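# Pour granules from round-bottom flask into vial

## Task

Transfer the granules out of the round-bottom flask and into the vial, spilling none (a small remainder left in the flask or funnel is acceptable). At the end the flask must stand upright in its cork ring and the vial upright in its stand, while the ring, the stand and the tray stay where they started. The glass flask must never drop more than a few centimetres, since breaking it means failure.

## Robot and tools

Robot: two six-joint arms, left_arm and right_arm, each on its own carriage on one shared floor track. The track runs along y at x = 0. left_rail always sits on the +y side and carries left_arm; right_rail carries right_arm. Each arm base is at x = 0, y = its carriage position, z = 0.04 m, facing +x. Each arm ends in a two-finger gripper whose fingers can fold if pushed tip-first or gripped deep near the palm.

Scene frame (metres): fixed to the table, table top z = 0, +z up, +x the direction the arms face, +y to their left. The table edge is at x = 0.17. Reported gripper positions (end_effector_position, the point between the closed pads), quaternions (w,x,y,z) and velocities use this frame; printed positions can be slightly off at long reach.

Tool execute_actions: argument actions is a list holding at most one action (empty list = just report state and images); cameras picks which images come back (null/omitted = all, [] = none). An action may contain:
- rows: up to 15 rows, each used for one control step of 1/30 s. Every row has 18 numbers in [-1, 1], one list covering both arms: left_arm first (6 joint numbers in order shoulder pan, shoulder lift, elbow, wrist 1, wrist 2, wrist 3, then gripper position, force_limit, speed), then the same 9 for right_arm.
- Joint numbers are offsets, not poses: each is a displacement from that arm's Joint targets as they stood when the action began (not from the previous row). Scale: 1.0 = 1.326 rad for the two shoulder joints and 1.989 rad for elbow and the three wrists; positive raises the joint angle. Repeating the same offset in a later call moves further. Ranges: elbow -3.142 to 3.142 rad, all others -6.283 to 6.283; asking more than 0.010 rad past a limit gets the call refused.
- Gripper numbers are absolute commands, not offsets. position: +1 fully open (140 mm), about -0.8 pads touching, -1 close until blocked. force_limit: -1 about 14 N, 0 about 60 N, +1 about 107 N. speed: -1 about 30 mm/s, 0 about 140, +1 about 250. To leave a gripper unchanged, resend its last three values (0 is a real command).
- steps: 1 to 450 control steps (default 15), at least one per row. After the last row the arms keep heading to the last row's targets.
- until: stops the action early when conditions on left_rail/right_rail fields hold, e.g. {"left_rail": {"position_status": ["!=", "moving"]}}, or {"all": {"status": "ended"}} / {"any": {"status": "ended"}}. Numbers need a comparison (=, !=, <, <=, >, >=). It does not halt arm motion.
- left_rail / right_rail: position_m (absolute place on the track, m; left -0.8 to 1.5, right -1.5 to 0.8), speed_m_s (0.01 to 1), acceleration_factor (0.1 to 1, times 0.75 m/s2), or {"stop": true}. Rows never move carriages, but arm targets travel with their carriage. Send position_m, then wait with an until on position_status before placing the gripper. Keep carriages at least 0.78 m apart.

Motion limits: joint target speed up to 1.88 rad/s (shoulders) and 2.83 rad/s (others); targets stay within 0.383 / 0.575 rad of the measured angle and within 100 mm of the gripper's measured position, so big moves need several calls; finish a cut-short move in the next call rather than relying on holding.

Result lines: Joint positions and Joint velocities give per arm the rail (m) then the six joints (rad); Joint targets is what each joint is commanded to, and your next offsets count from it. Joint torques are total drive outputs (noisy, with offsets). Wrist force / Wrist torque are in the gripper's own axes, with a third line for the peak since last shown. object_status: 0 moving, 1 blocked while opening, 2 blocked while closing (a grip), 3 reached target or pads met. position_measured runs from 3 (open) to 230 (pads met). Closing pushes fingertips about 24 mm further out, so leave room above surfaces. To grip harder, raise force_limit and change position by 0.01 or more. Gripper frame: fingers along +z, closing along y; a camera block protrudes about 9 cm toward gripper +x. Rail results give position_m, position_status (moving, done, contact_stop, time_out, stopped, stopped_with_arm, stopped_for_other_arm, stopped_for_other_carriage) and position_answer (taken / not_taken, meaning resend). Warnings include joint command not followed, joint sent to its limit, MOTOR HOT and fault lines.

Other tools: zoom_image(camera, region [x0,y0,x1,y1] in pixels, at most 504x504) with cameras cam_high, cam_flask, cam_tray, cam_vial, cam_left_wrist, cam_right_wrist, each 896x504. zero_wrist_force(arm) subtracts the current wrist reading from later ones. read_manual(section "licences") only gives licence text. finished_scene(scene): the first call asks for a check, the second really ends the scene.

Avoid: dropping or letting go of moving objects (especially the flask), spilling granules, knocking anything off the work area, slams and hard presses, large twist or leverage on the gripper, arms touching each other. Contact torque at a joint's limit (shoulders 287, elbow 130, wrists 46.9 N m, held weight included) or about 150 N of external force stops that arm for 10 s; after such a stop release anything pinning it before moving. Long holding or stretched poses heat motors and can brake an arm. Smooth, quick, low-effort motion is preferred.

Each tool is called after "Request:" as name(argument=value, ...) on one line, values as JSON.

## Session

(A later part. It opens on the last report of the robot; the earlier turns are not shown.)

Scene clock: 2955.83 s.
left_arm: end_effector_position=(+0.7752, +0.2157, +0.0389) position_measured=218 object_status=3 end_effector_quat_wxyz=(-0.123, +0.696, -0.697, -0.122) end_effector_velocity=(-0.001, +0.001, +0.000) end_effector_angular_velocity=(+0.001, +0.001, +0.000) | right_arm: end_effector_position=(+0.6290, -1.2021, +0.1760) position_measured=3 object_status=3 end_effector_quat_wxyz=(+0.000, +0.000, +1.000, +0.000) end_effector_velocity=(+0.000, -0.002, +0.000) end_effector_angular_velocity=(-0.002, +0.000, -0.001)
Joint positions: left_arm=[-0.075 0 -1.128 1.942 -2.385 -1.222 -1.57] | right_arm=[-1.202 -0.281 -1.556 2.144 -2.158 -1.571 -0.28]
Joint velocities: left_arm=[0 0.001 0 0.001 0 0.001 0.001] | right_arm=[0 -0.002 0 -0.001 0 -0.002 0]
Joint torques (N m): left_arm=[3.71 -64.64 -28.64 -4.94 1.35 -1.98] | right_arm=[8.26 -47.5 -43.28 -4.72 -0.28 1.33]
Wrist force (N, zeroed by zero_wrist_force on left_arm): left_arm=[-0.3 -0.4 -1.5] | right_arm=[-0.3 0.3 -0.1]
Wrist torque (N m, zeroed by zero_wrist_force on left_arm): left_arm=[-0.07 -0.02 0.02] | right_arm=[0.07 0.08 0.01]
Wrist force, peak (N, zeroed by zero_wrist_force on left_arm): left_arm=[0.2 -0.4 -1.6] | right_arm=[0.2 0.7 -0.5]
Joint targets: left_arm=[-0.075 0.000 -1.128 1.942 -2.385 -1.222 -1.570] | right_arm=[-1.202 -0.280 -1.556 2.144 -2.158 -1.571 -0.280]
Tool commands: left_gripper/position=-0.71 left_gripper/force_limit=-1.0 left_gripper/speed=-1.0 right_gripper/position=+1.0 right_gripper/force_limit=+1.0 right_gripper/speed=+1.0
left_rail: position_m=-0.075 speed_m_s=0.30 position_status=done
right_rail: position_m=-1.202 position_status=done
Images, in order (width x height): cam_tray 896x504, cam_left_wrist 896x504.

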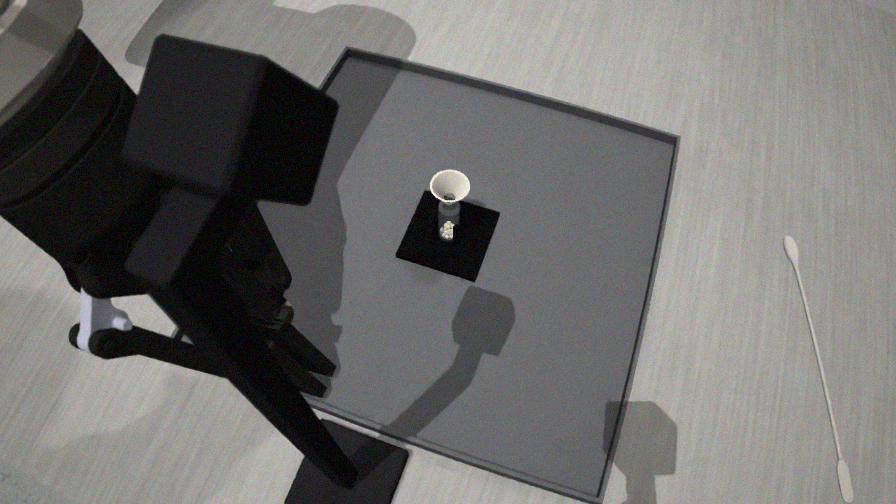

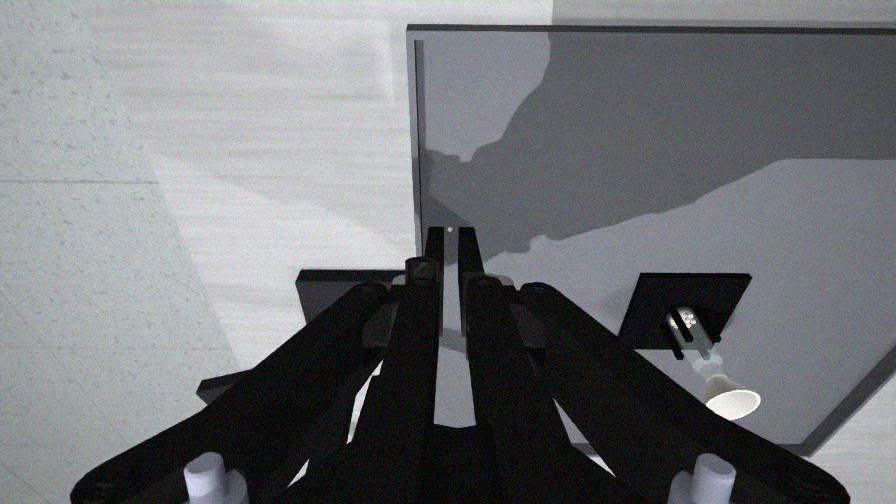

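Request:
zoom_image(camera="cam_left_wrist", region=[420, 205, 480, 250])

Scaled by 8.400 from the camera's 896x504 image, which has a finer 1280x720 frame.

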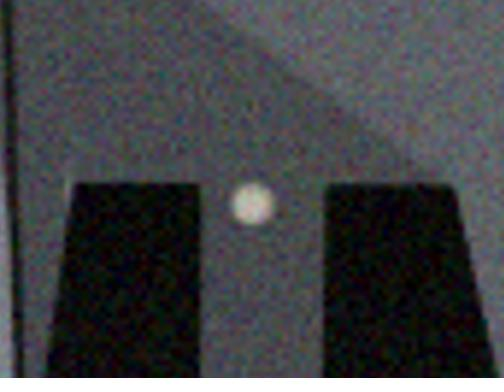

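Request:
execute_actions(actions=[{"rows":[[-0.0001,0,0,0,0,0,-0.71,-1,-1,0,0,0,0,0,0,1,1,1],[-0.0002,0,0,0,0,0,-0.71,-1,-1,0,0,0,0,0,0,1,1,1],[-0.0003,0,0,0,0,0,-0.71,-1,-1,0,0,0,0,0,0,1,1,1],[-0.0004,0,0,0,0,0,-0.71,-1,-1,0,0,0,0,0,0,1,1,1],[-0.00045,0,0,0,0,0,-0.71,-1,-1,0,0,0,0,0,0,1,1,1]],"steps":10}], cameras=["cam_left_wrist"])

Request:
zoom_image(camera="cam_left_wrist", region=[420, 205, 480, 250])

Scene clock: 2991.13 s.
left_arm: end_effector_position=(+0.7753, +0.2152, +0.0389) position_measured=218 object_status=3 end_effector_quat_wxyz=(-0.123, +0.696, -0.697, -0.122) end_effector_velocity=(+0.000, +0.000, +0.000) end_effector_angular_velocity=(-0.001, -0.001, +0.000) | right_arm: end_effector_position=(+0.6290, -1.2021, +0.1760) position_measured=3 object_status=3 end_effector_quat_wxyz=(+0.000, +0.000, +1.000, +0.000) end_effector_velocity=(-0.001, +0.000, -0.001) end_effector_angular_velocity=(+0.000, +0.002, -0.001)
Joint positions: left_arm=[-0.075 -0.001 -1.128 1.942 -2.385 -1.222 -1.57] | right_arm=[-1.202 -0.281 -1.556 2.144 -2.158 -1.571 -0.28]
Joint velocities: left_arm=[0 0 0 0 0 -0.001 0] | right_arm=[0 -0.001 0 0.001 0 0 0.001]
Joint torques (N m): left_arm=[-10.49 -65.94 -34.85 -3.5 1.09 -1.76] | right_arm=[6.78 -47.89 -42.19 -4.84 -0.49 1.65]
Wrist force (N, zeroed by zero_wrist_force on left_arm): left_arm=[-0.6 0.4 -1.0] | right_arm=[-0.2 0.3 -0.1]
Wrist torque (N m, zeroed by zero_wrist_force on left_arm): left_arm=[0.02 -0.02 0.02] | right_arm=[0.06 0.05 0.01]
Wrist force, peak (N, zeroed by zero_wrist_force on left_arm): left_arm=[-0.4 -0.4 -1.8] | right_arm=[0.1 0.6 -0.3]
Joint targets: left_arm=[-0.075 -0.001 -1.128 1.942 -2.385 -1.222 -1.570] | right_arm=[-1.202 -0.280 -1.556 2.144 -2.158 -1.571 -0.280]
left_rail: position_m=-0.075 speed_m_s=0.30 position_status=done
right_rail: position_m=-1.202 position_status=done
Images, in order (width x height): cam_left_wrist 896x504.

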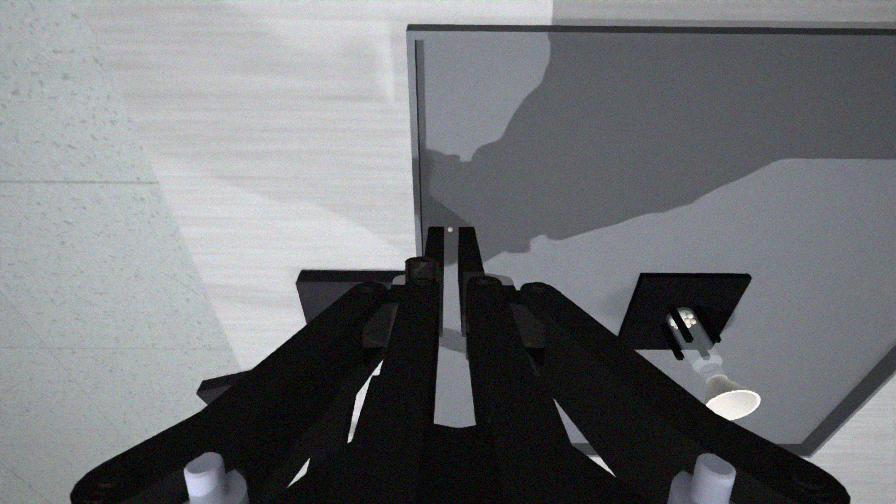

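Scaled by 8.400 from the camera's 896x504 image, which has a finer 1280x720 frame.

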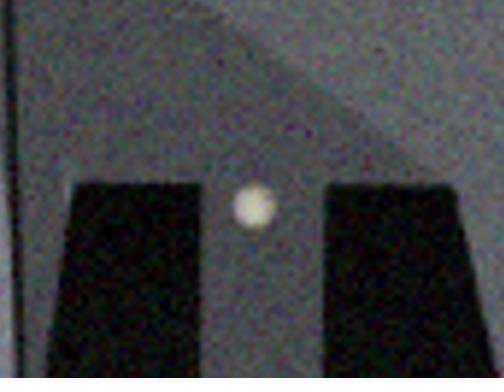

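Request:
execute_actions(actions=[{"rows":[[0,0,0,0,0,0,-1,-1,-1,0,0,0,0,0,0,1,1,1]],"steps":40}], cameras=["cam_left_wrist"])

Request:
zoom_image(camera="cam_left_wrist", region=[420, 205, 480, 250])

Scene clock: 2999.87 s.
left_arm: end_effector_position=(+0.7753, +0.2152, +0.0389) position_measured=231 object_status=3 end_effector_quat_wxyz=(-0.123, +0.696, -0.697, -0.122) end_effector_velocity=(+0.000, +0.000, +0.000) end_effector_angular_velocity=(-0.001, +0.000, +0.000) | right_arm: end_effector_position=(+0.6290, -1.2021, +0.1760) position_measured=3 object_status=3 end_effector_quat_wxyz=(+0.000, +0.000, +1.000, +0.000) end_effector_velocity=(-0.001, +0.000, +0.000) end_effector_angular_velocity=(+0.001, +0.001, +0.001)
Joint positions: left_arm=[-0.075 -0.001 -1.128 1.942 -2.385 -1.222 -1.57] | right_arm=[-1.202 -0.281 -1.556 2.144 -2.158 -1.571 -0.28]
Joint velocities: left_arm=[0 0 0 0 0 -0.001 0] | right_arm=[0 0 0 0 0.001 0.001 -0.001]
Joint torques (N m): left_arm=[-8.63 -64.86 -42.21 -3.65 0.78 -2.08] | right_arm=[7.9 -45.31 -42.33 -4.95 -0.33 1.25]
Wrist force (N, zeroed by zero_wrist_force on left_arm): left_arm=[0.1 0.1 -0.3] | right_arm=[0.1 0.4 0.0]
Wrist torque (N m, zeroed by zero_wrist_force on left_arm): left_arm=[0.03 -0.03 0.01] | right_arm=[0.07 -0.02 0.01]
Wrist force, peak (N, zeroed by zero_wrist_force on left_arm): left_arm=[-0.8 0.0 -1.7] | right_arm=[0.4 0.6 -0.1]
Joint targets: left_arm=[-0.075 -0.001 -1.128 1.942 -2.385 -1.222 -1.570] | right_arm=[-1.202 -0.280 -1.556 2.144 -2.158 -1.571 -0.280]
left_rail: position_m=-0.075 speed_m_s=0.30 position_status=done
right_rail: position_m=-1.202 position_status=done
Images, in order (width x height): cam_left_wrist 896x504.

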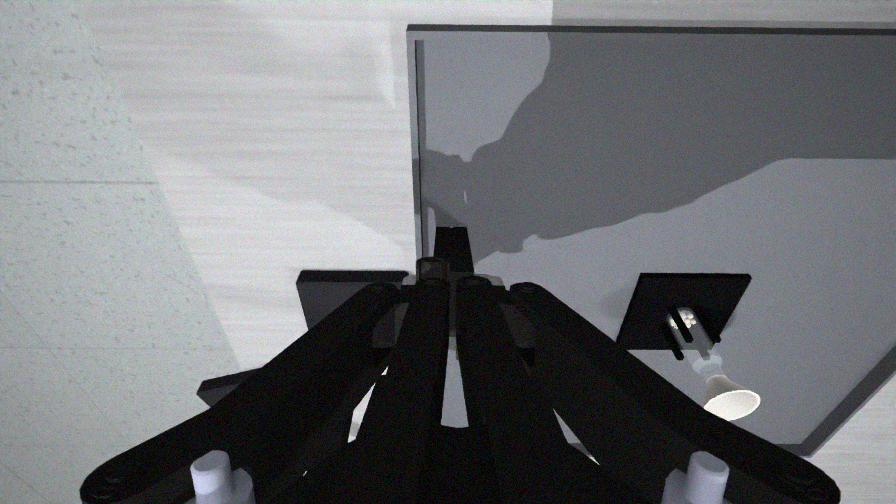

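Scaled by 8.400 from the camera's 896x504 image, which has a finer 1280x720 frame.

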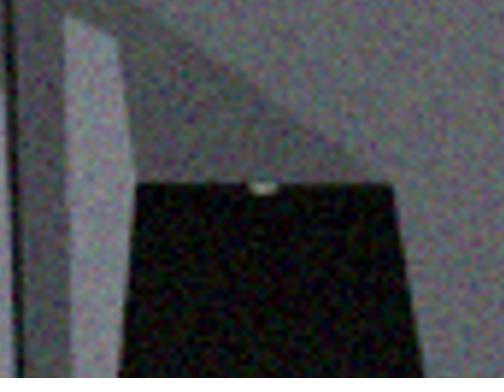

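Request:
execute_actions(actions=[{"rows":[[0,-0.0000349,-0.0000082,0.0000314,0,0,-1,-1,-1,0,0,0,0,0,0,1,1,1],[0,-0.000248,-0.0000581,0.000223,0,0,-1,-1,-1,0,0,0,0,0,0,1,1,1],[0,-0.000747,-0.000175,0.000673,0,0,-1,-1,-1,0,0,0,0,0,0,1,1,1],[0,-0.001573,-0.000369,0.001418,0,0,-1,-1,-1,0,0,0,0,0,0,1,1,1],[0,-0.002709,-0.000635,0.002441,0,0,-1,-1,-1,0,0,0,0,0,0,1,1,1],[0,-0.004097,-0.000960,0.003691,0,0,-1,-1,-1,0,0,0,0,0,0,1,1,1],[0,-0.005650,-0.001324,0.005090,0,0,-1,-1,-1,0,0,0,0,0,0,1,1,1],[0,-0.007258,-0.001700,0.006539,0,0,-1,-1,-1,0,0,0,0,0,0,1,1,1],[0,-0.008811,-0.002064,0.007938,0,0,-1,-1,-1,0,0,0,0,0,0,1,1,1],[0,-0.010199,-0.002389,0.009188,0,0,-1,-1,-1,0,0,0,0,0,0,1,1,1],[0,-0.011335,-0.002655,0.010211,0,0,-1,-1,-1,0,0,0,0,0,0,1,1,1],[0,-0.012161,-0.002849,0.010956,0,0,-1,-1,-1,0,0,0,0,0,0,1,1,1],[0,-0.012660,-0.002966,0.011406,0,0,-1,-1,-1,0,0,0,0,0,0,1,1,1],[0,-0.012873,-0.003016,0.011598,0,0,-1,-1,-1,0,0,0,0,0,0,1,1,1],[0,-0.012908,-0.003024,0.011629,0,0,-1,-1,-1,0,0,0,0,0,0,1,1,1]],"steps":20}], cameras=["cam_left_wrist"])

Request:
zoom_image(camera="cam_left_wrist", region=[410, 190, 490, 250])

Scene clock: 3018.40 s.
left_arm: end_effector_position=(+0.7753, +0.2152, +0.0524) position_measured=231 object_status=3 end_effector_quat_wxyz=(-0.123, +0.696, -0.697, -0.122) end_effector_velocity=(+0.000, +0.000, +0.002) end_effector_angular_velocity=(-0.001, -0.001, +0.000) | right_arm: end_effector_position=(+0.6290, -1.2021, +0.1760) position_measured=3 object_status=3 end_effector_quat_wxyz=(+0.000, +0.000, +1.000, +0.000) end_effector_velocity=(+0.000, +0.001, -0.001) end_effector_angular_velocity=(+0.000, +0.002, +0.002)
Joint positions: left_arm=[-0.075 -0.001 -1.145 1.936 -2.363 -1.222 -1.57] | right_arm=[-1.202 -0.281 -1.556 2.144 -2.158 -1.571 -0.28]
Joint velocities: left_arm=[0 0 -0.002 -0.001 0.002 -0.001 0] | right_arm=[0 0.002 0.002 0 0 0 0]
Joint torques (N m): left_arm=[-8.92 -91.29 -46.41 -3.22 0.19 -2.11] | right_arm=[5.35 -48.12 -42.16 -4.81 0.13 1.5]
Wrist force (N, zeroed by zero_wrist_force on left_arm): left_arm=[0.0 -0.4 0.2] | right_arm=[-0.1 0.6 0.0]
Wrist torque (N m, zeroed by zero_wrist_force on left_arm): left_arm=[-0.10 0.02 0.01] | right_arm=[0.12 0.03 0.02]
Wrist force, peak (N, zeroed by zero_wrist_force on left_arm): left_arm=[0.1 0.0 -1.0] | right_arm=[-0.2 0.7 -0.1]
Joint targets: left_arm=[-0.075 -0.001 -1.145 1.936 -2.362 -1.222 -1.570] | right_arm=[-1.202 -0.280 -1.556 2.144 -2.158 -1.571 -0.280]
left_rail: position_m=-0.075 speed_m_s=0.30 position_status=done
right_rail: position_m=-1.202 position_status=done
Images, in order (width x height): cam_left_wrist 896x504.

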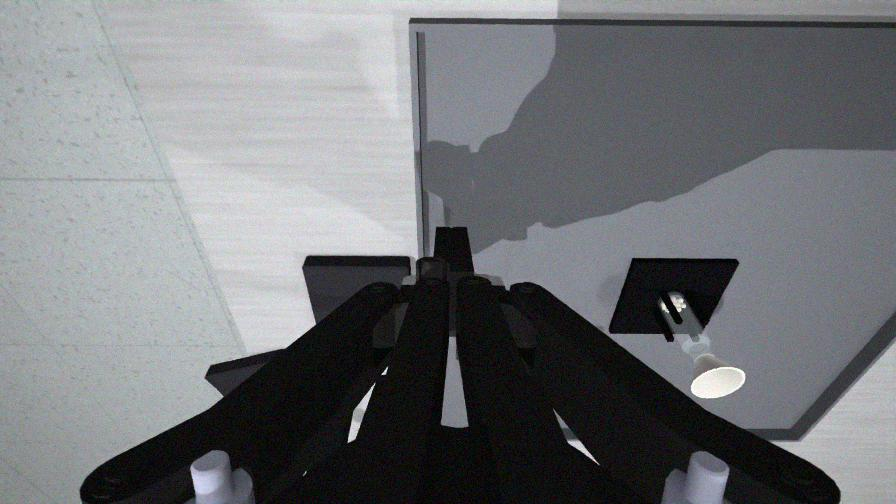

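Scaled by 6.300 from the camera's 896x504 image, which has a finer 1280x720 frame.

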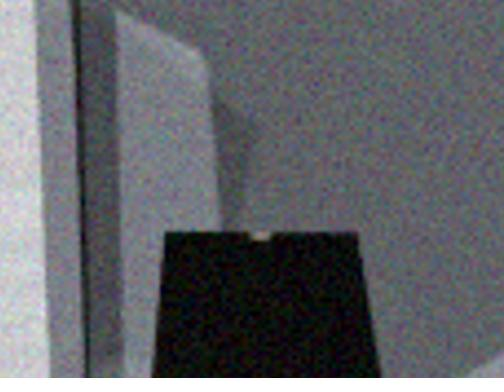

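Request:
execute_actions(actions=[{"left_rail":{"position_m":-0.0172,"speed_m_s":0.3,"acceleration_factor":0.4},"rows":[[0,-0.000627,0.000266,0.000152,0,0,-1,-1,-1,0,0,0,0,0,0,1,1,1],[0,-0.004455,0.001888,0.001082,0,0,-1,-1,-1,0,0,0,0,0,0,1,1,1],[0,-0.013435,0.005694,0.003262,0,0,-1,-1,-1,0,0,0,0,0,0,1,1,1],[0.00005,-0.028286,0.011988,0.006869,0,0,-1,-1,-1,0,0,0,0,0,0,1,1,1],[0.0001,-0.048705,0.020643,0.011827,0,0,-1,-1,-1,0,0,0,0,0,0,1,1,1],[0.00015,-0.073649,0.031215,0.017884,0,0,-1,-1,-1,0,0,0,0,0,0,1,1,1],[0.0002,-0.101563,0.043046,0.024663,0,0,-1,-1,-1,0,0,0,0,0,0,1,1,1],[0.00025,-0.130476,0.055300,0.031683,0,0,-1,-1,-1,0,0,0,0,0,0,1,1,1],[0.0003,-0.158390,0.067131,0.038462,0,0,-1,-1,-1,0,0,0,0,0,0,1,1,1],[0.00035,-0.183334,0.077703,0.044519,0,0,-1,-1,-1,0,0,0,0,0,0,1,1,1],[0.0004,-0.203753,0.086358,0.049477,0,0,-1,-1,-1,0,0,0,0,0,0,1,1,1],[0.00045,-0.218604,0.092652,0.053084,0,0,-1,-1,-1,0,0,0,0,0,0,1,1,1],[0.00045,-0.227584,0.096458,0.055264,0,0,-1,-1,-1,0,0,0,0,0,0,1,1,1],[0.00045,-0.231412,0.098080,0.056194,0,0,-1,-1,-1,0,0,0,0,0,0,1,1,1],[0.00045,-0.232039,0.098346,0.056346,0,0,-1,-1,-1,0,0,0,0,0,0,1,1,1]],"steps":150,"until":{"any":{"status":"ended"}}}], cameras=["cam_left_wrist", "cam_tray", "cam_vial"])

Request:
zoom_image(camera="cam_left_wrist", region=[410, 190, 490, 250])

Request:
zoom_image(camera="cam_tray", region=[230, 320, 430, 440])

Scene clock: 3082.83 s.
left_arm: end_effector_position=(+0.6374, +0.2733, +0.1503) position_measured=231 object_status=3 end_effector_quat_wxyz=(-0.123, +0.696, -0.697, -0.122) end_effector_velocity=(-0.002, +0.001, +0.001) end_effector_angular_velocity=(+0.001, +0.001, -0.001) | right_arm: end_effector_position=(+0.6290, -1.2021, +0.1760) position_measured=3 object_status=3 end_effector_quat_wxyz=(+0.000, +0.000, +1.000, +0.000) end_effector_velocity=(-0.001, +0.000, -0.001) end_effector_angular_velocity=(+0.000, +0.001, +0.000)
Joint positions: left_arm=[-0.017 0 -1.452 2.131 -2.25 -1.222 -1.57] | right_arm=[-1.202 -0.281 -1.556 2.144 -2.158 -1.571 -0.281]
Joint velocities: left_arm=[0.001 0 -0.004 0.003 0.001 0.001 0.001] | right_arm=[0 0 0 0.001 0 -0.001 0]
Joint torques (N m): left_arm=[9.57 -59.29 -28.27 -3.02 -0.12 -1.96] | right_arm=[6.51 -46.99 -43.11 -4.65 -0.5 1.65]
Wrist force (N, zeroed by zero_wrist_force on left_arm): left_arm=[0.0 0.2 -0.5] | right_arm=[-0.1 0.5 -0.1]
Wrist torque (N m, zeroed by zero_wrist_force on left_arm): left_arm=[0.06 0.03 0.02] | right_arm=[0.11 0.03 0.01]
Wrist force, peak (N, zeroed by zero_wrist_force on left_arm): left_arm=[-1.7 3.0 -2.6] | right_arm=[0.3 0.7 -0.1]
Joint targets: left_arm=[-0.017 0.000 -1.453 2.131 -2.250 -1.222 -1.570] | right_arm=[-1.202 -0.280 -1.556 2.144 -2.158 -1.571 -0.280]
left_rail: position_m=-0.017 speed_m_s=0.30 position_status=done
right_rail: position_m=-1.202 position_status=done
Images, in order (width x height): cam_tray 896x504, cam_vial 896x504, cam_left_wrist 896x504.

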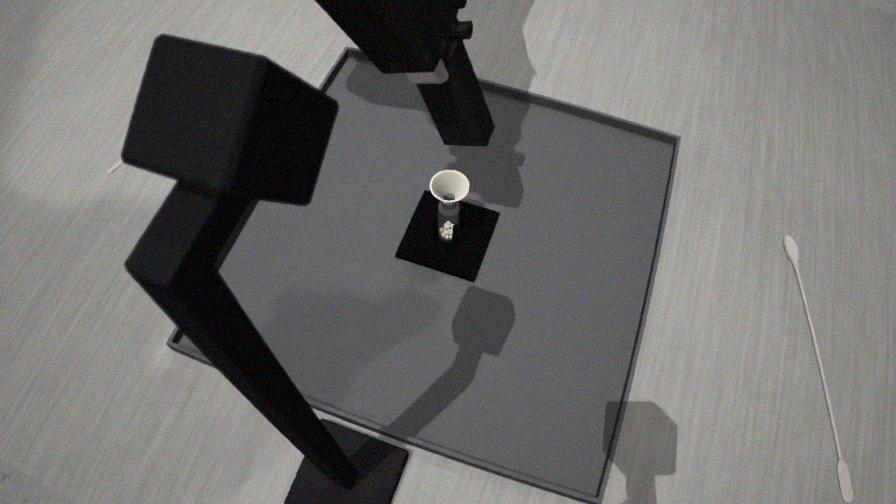

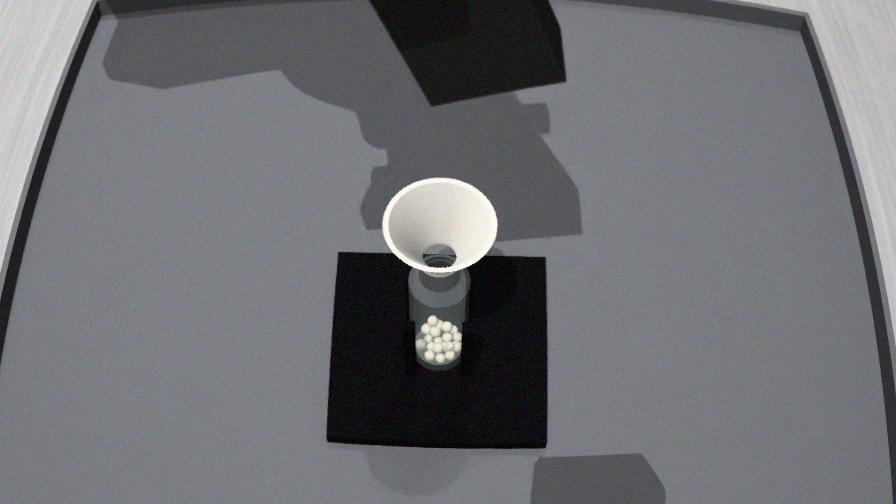

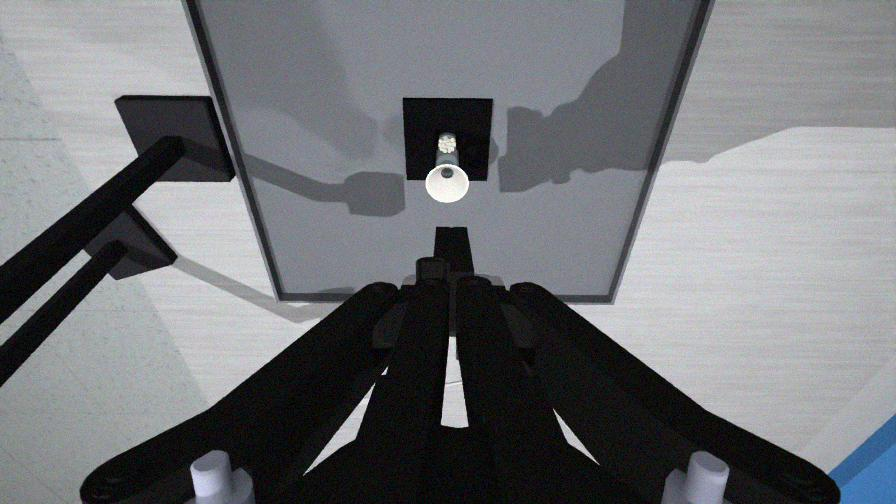

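Scaled by 6.300 from the camera's 896x504 image, which has a finer 1280x720 frame.

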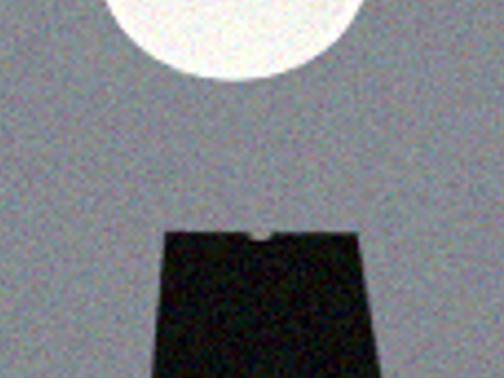

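Scaled by 2.520 from the camera's 896x504 image, which has a finer 1280x720 frame.

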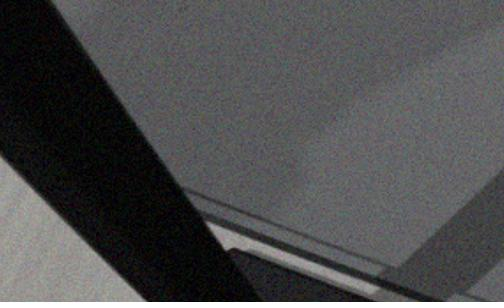

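Request:
zoom_image(camera="cam_left_wrist", region=[400, 150, 500, 240])

Scaled by 5.040 from the camera's 896x504 image, which has a finer 1280x720 frame.

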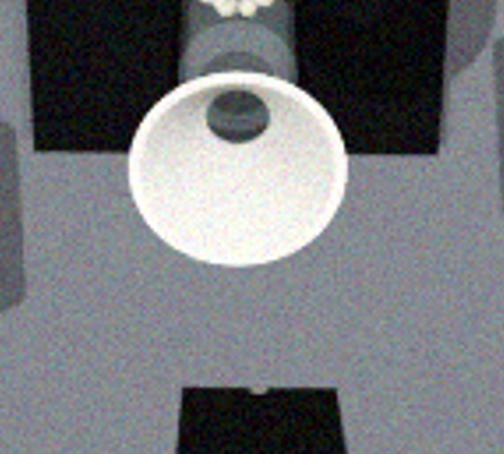

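Request:
execute_actions(actions=[{"rows":[[0,0.000112,0.000040,-0.000114,0,0,-1,-1,-1,0,0,0,0,0,0,1,1,1],[0,0.000795,0.000283,-0.000812,0,0,-1,-1,-1,0,0,0,0,0,0,1,1,1],[0,0.002396,0.000852,-0.002450,0,0,-1,-1,-1,0,0,0,0,0,0,1,1,1],[0,0.005045,0.001795,-0.005158,0,0,-1,-1,-1,0,0,0,0,0,0,1,1,1],[0,0.008687,0.003090,-0.008881,0,0,-1,-1,-1,0,0,0,0,0,0,1,1,1],[0,0.013135,0.004673,-0.013430,0,0,-1,-1,-1,0,0,0,0,0,0,1,1,1],[0,0.018114,0.006444,-0.018520,0,0,-1,-1,-1,0,0,0,0,0,0,1,1,1],[0,0.023270,0.008279,-0.023793,0,0,-1,-1,-1,0,0,0,0,0,0,1,1,1],[0,0.028249,0.010050,-0.028883,0,0,-1,-1,-1,0,0,0,0,0,0,1,1,1],[0,0.032698,0.011633,-0.033432,0,0,-1,-1,-1,0,0,0,0,0,0,1,1,1],[0,0.036339,0.012928,-0.037155,0,0,-1,-1,-1,0,0,0,0,0,0,1,1,1],[0,0.038988,0.013871,-0.039863,0,0,-1,-1,-1,0,0,0,0,0,0,1,1,1],[0,0.040589,0.014440,-0.041501,0,0,-1,-1,-1,0,0,0,0,0,0,1,1,1],[0,0.041272,0.014683,-0.042199,0,0,-1,-1,-1,0,0,0,0,0,0,1,1,1],[0,0.041384,0.014723,-0.042313,0,0,-1,-1,-1,0,0,0,0,0,0,1,1,1]],"steps":22}], cameras=["cam_left_wrist", "cam_tray", "cam_vial"])

Request:
zoom_image(camera="cam_left_wrist", region=[400, 170, 500, 260])

Request:
zoom_image(camera="cam_vial", region=[340, 50, 560, 270])

Scene clock: 3125.70 s.
left_arm: end_effector_position=(+0.6388, +0.2734, +0.1097) position_measured=231 object_status=3 end_effector_quat_wxyz=(-0.123, +0.696, -0.697, -0.122) end_effector_velocity=(+0.000, +0.000, -0.002) end_effector_angular_velocity=(+0.001, +0.000, -0.001) | right_arm: end_effector_position=(+0.6290, -1.2021, +0.1760) position_measured=3 object_status=3 end_effector_quat_wxyz=(+0.000, +0.000, +1.000, +0.000) end_effector_velocity=(+0.000, +0.000, -0.001) end_effector_angular_velocity=(+0.001, +0.001, +0.001)
Joint positions: left_arm=[-0.017 0 -1.398 2.161 -2.334 -1.222 -1.57] | right_arm=[-1.202 -0.281 -1.556 2.144 -2.158 -1.571 -0.28]
Joint velocities: left_arm=[0 0 0.002 0.001 -0.003 0.001 0] | right_arm=[0 0 0 0.001 0 0.001 0]
Joint torques (N m): left_arm=[10.81 -38.36 -23.82 -6.92 -0.34 -1.94] | right_arm=[7.74 -45.32 -43.13 -4.84 -0.34 1.74]
Wrist force (N, zeroed by zero_wrist_force on left_arm): left_arm=[-0.7 -0.3 -0.2] | right_arm=[0.2 0.4 0.0]
Wrist torque (N m, zeroed by zero_wrist_force on left_arm): left_arm=[-0.07 0.21 0.00] | right_arm=[0.08 -0.04 0.01]
Wrist force, peak (N, zeroed by zero_wrist_force on left_arm): left_arm=[-0.9 -0.3 -1.7] | right_arm=[0.7 0.3 -0.1]
Joint targets: left_arm=[-0.017 0.000 -1.398 2.161 -2.334 -1.222 -1.570] | right_arm=[-1.202 -0.280 -1.556 2.144 -2.158 -1.571 -0.280]
left_rail: position_m=-0.017 speed_m_s=0.30 position_status=done
right_rail: position_m=-1.202 position_status=done
Images, in order (width x height): cam_tray 896x504, cam_vial 896x504, cam_left_wrist 896x504.

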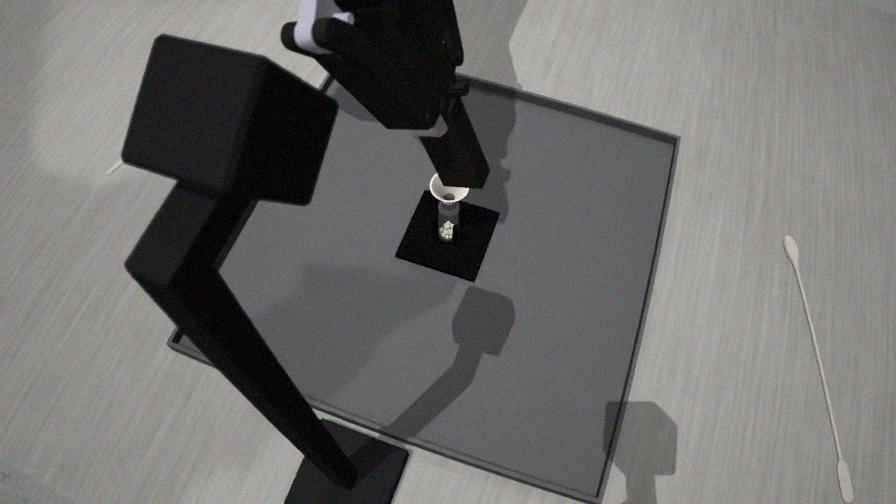

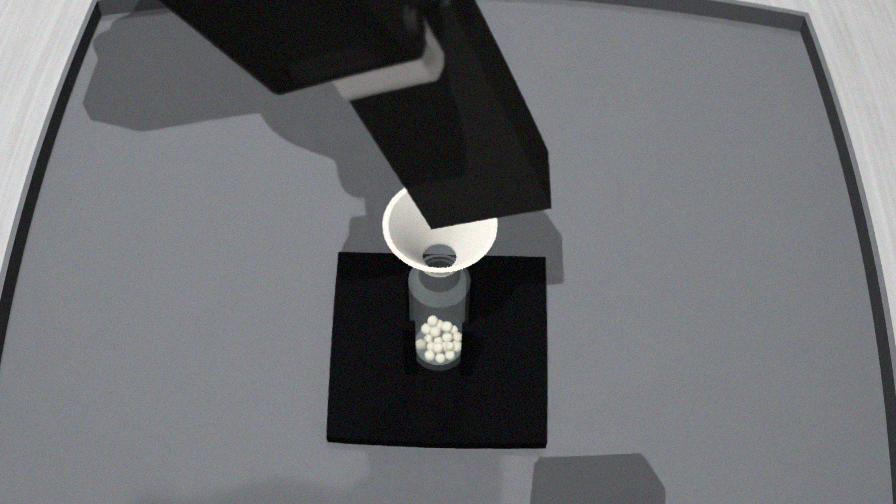

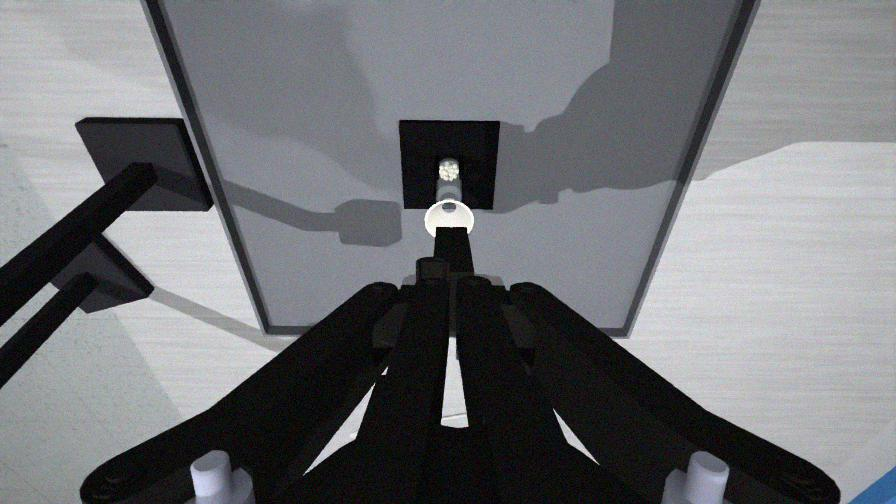

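Scaled by 5.040 from the camera's 896x504 image, which has a finer 1280x720 frame.

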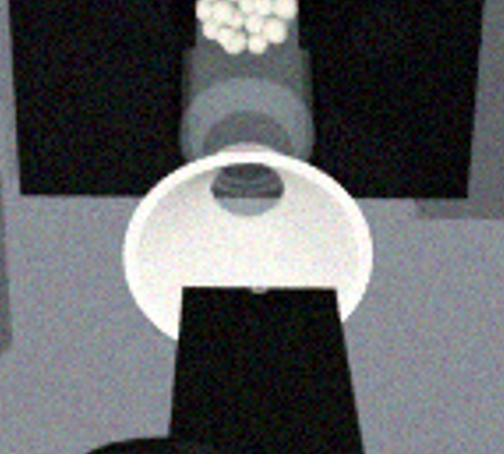

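Scaled by 2.291 from the camera's 896x504 image, which has a finer 1280x720 frame.

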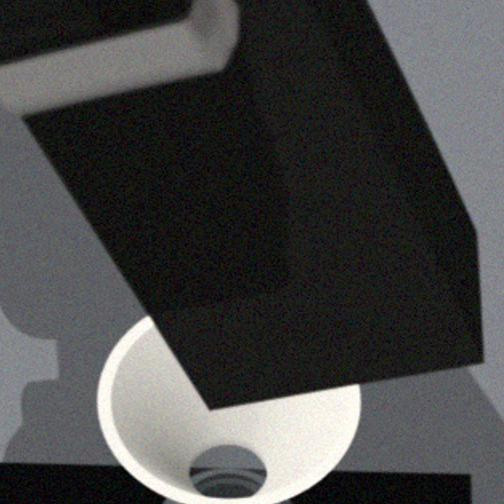

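Request:
execute_actions(actions=[{"rows":[[0,0,0,0,0,0,-0.6,-1,-1,0,0,0,0,0,0,1,1,1]],"steps":24}], cameras=["cam_left_wrist", "cam_vial", "cam_tray"])

Request:
zoom_image(camera="cam_left_wrist", region=[400, 150, 500, 240])

Request:
zoom_image(camera="cam_vial", region=[340, 150, 560, 370])

Scene clock: 3141.27 s.
left_arm: end_effector_position=(+0.6387, +0.2734, +0.1095) position_measured=205 object_status=3 end_effector_quat_wxyz=(-0.123, +0.696, -0.697, -0.122) end_effector_velocity=(+0.001, -0.001, +0.000) end_effector_angular_velocity=(+0.000, +0.001, -0.004) | right_arm: end_effector_position=(+0.6290, -1.2021, +0.1760) position_measured=3 object_status=3 end_effector_quat_wxyz=(+0.000, +0.000, +1.000, +0.000) end_effector_velocity=(+0.001, +0.000, +0.000) end_effector_angular_velocity=(+0.001, +0.000, -0.001)
Joint positions: left_arm=[-0.017 0 -1.398 2.161 -2.334 -1.222 -1.57] | right_arm=[-1.202 -0.281 -1.556 2.144 -2.158 -1.571 -0.28]
Joint velocities: left_arm=[0 -0.001 0 0 0 0 0.003] | right_arm=[0 -0.001 0.001 -0.001 0 0.001 0]
Joint torques (N m): left_arm=[9.57 -43.41 -35.42 -5.28 -0.54 -1.92] | right_arm=[7.9 -44.93 -42.02 -5.02 -0.33 1.8]
Wrist force (N, zeroed by zero_wrist_force on left_arm): left_arm=[-0.4 -0.3 -0.4] | right_arm=[0.2 0.4 -0.2]
Wrist torque (N m, zeroed by zero_wrist_force on left_arm): left_arm=[-0.09 0.13 0.00] | right_arm=[0.09 -0.03 0.01]
Wrist force, peak (N, zeroed by zero_wrist_force on left_arm): left_arm=[-1.0 -0.5 -0.1] | right_arm=[0.4 0.7 -0.3]
Joint targets: left_arm=[-0.017 0.000 -1.398 2.161 -2.334 -1.222 -1.570] | right_arm=[-1.202 -0.280 -1.556 2.144 -2.158 -1.571 -0.280]
left_rail: position_m=-0.017 speed_m_s=0.30 position_status=done
right_rail: position_m=-1.202 position_status=done
Images, in order (width x height): cam_tray 896x504, cam_vial 896x504, cam_left_wrist 896x504.

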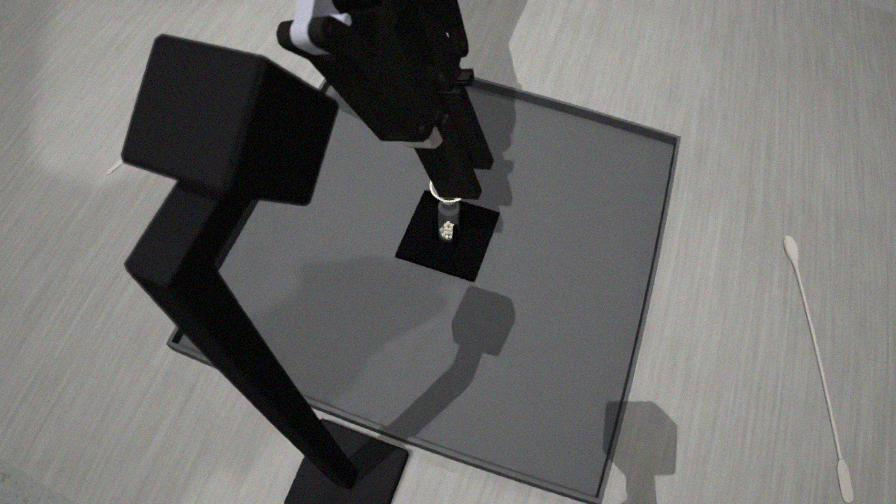

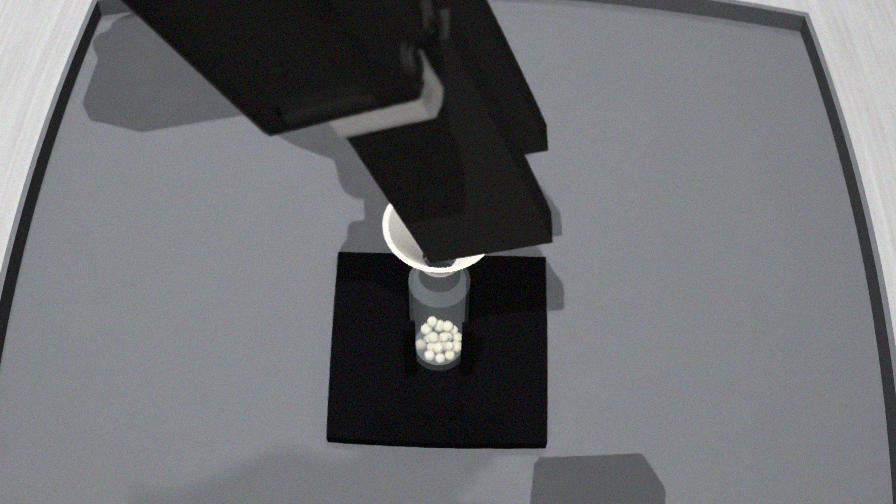

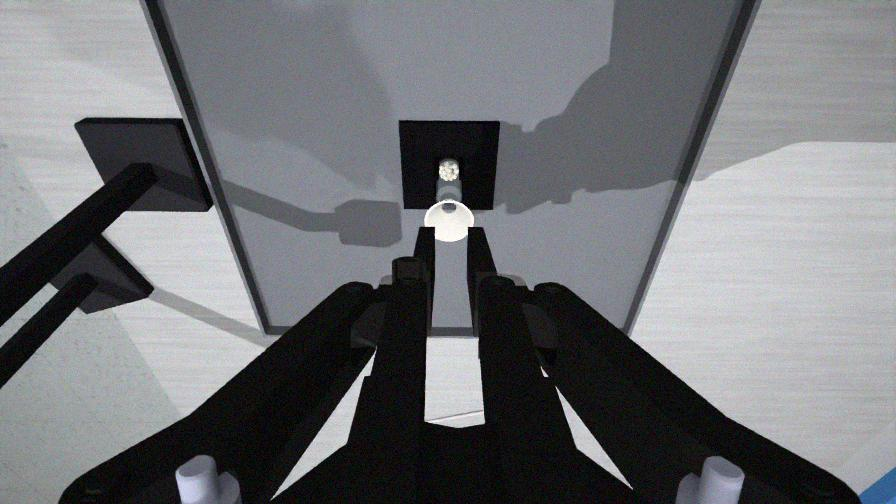

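Scaled by 5.040 from the camera's 896x504 image, which has a finer 1280x720 frame.

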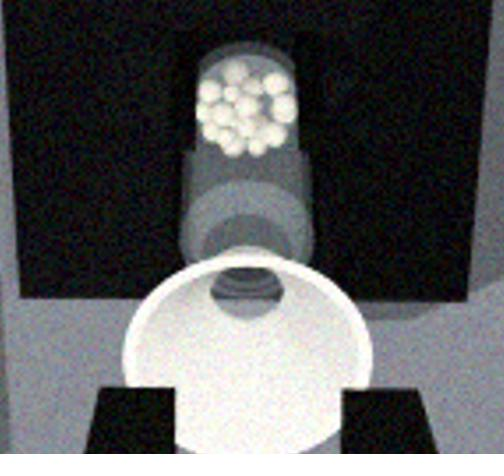

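Scaled by 2.291 from the camera's 896x504 image, which has a finer 1280x720 frame.

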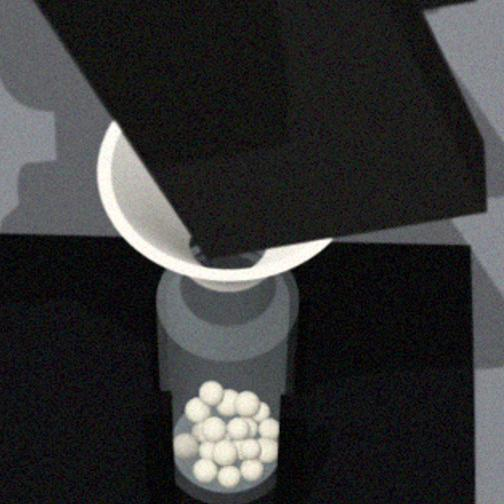

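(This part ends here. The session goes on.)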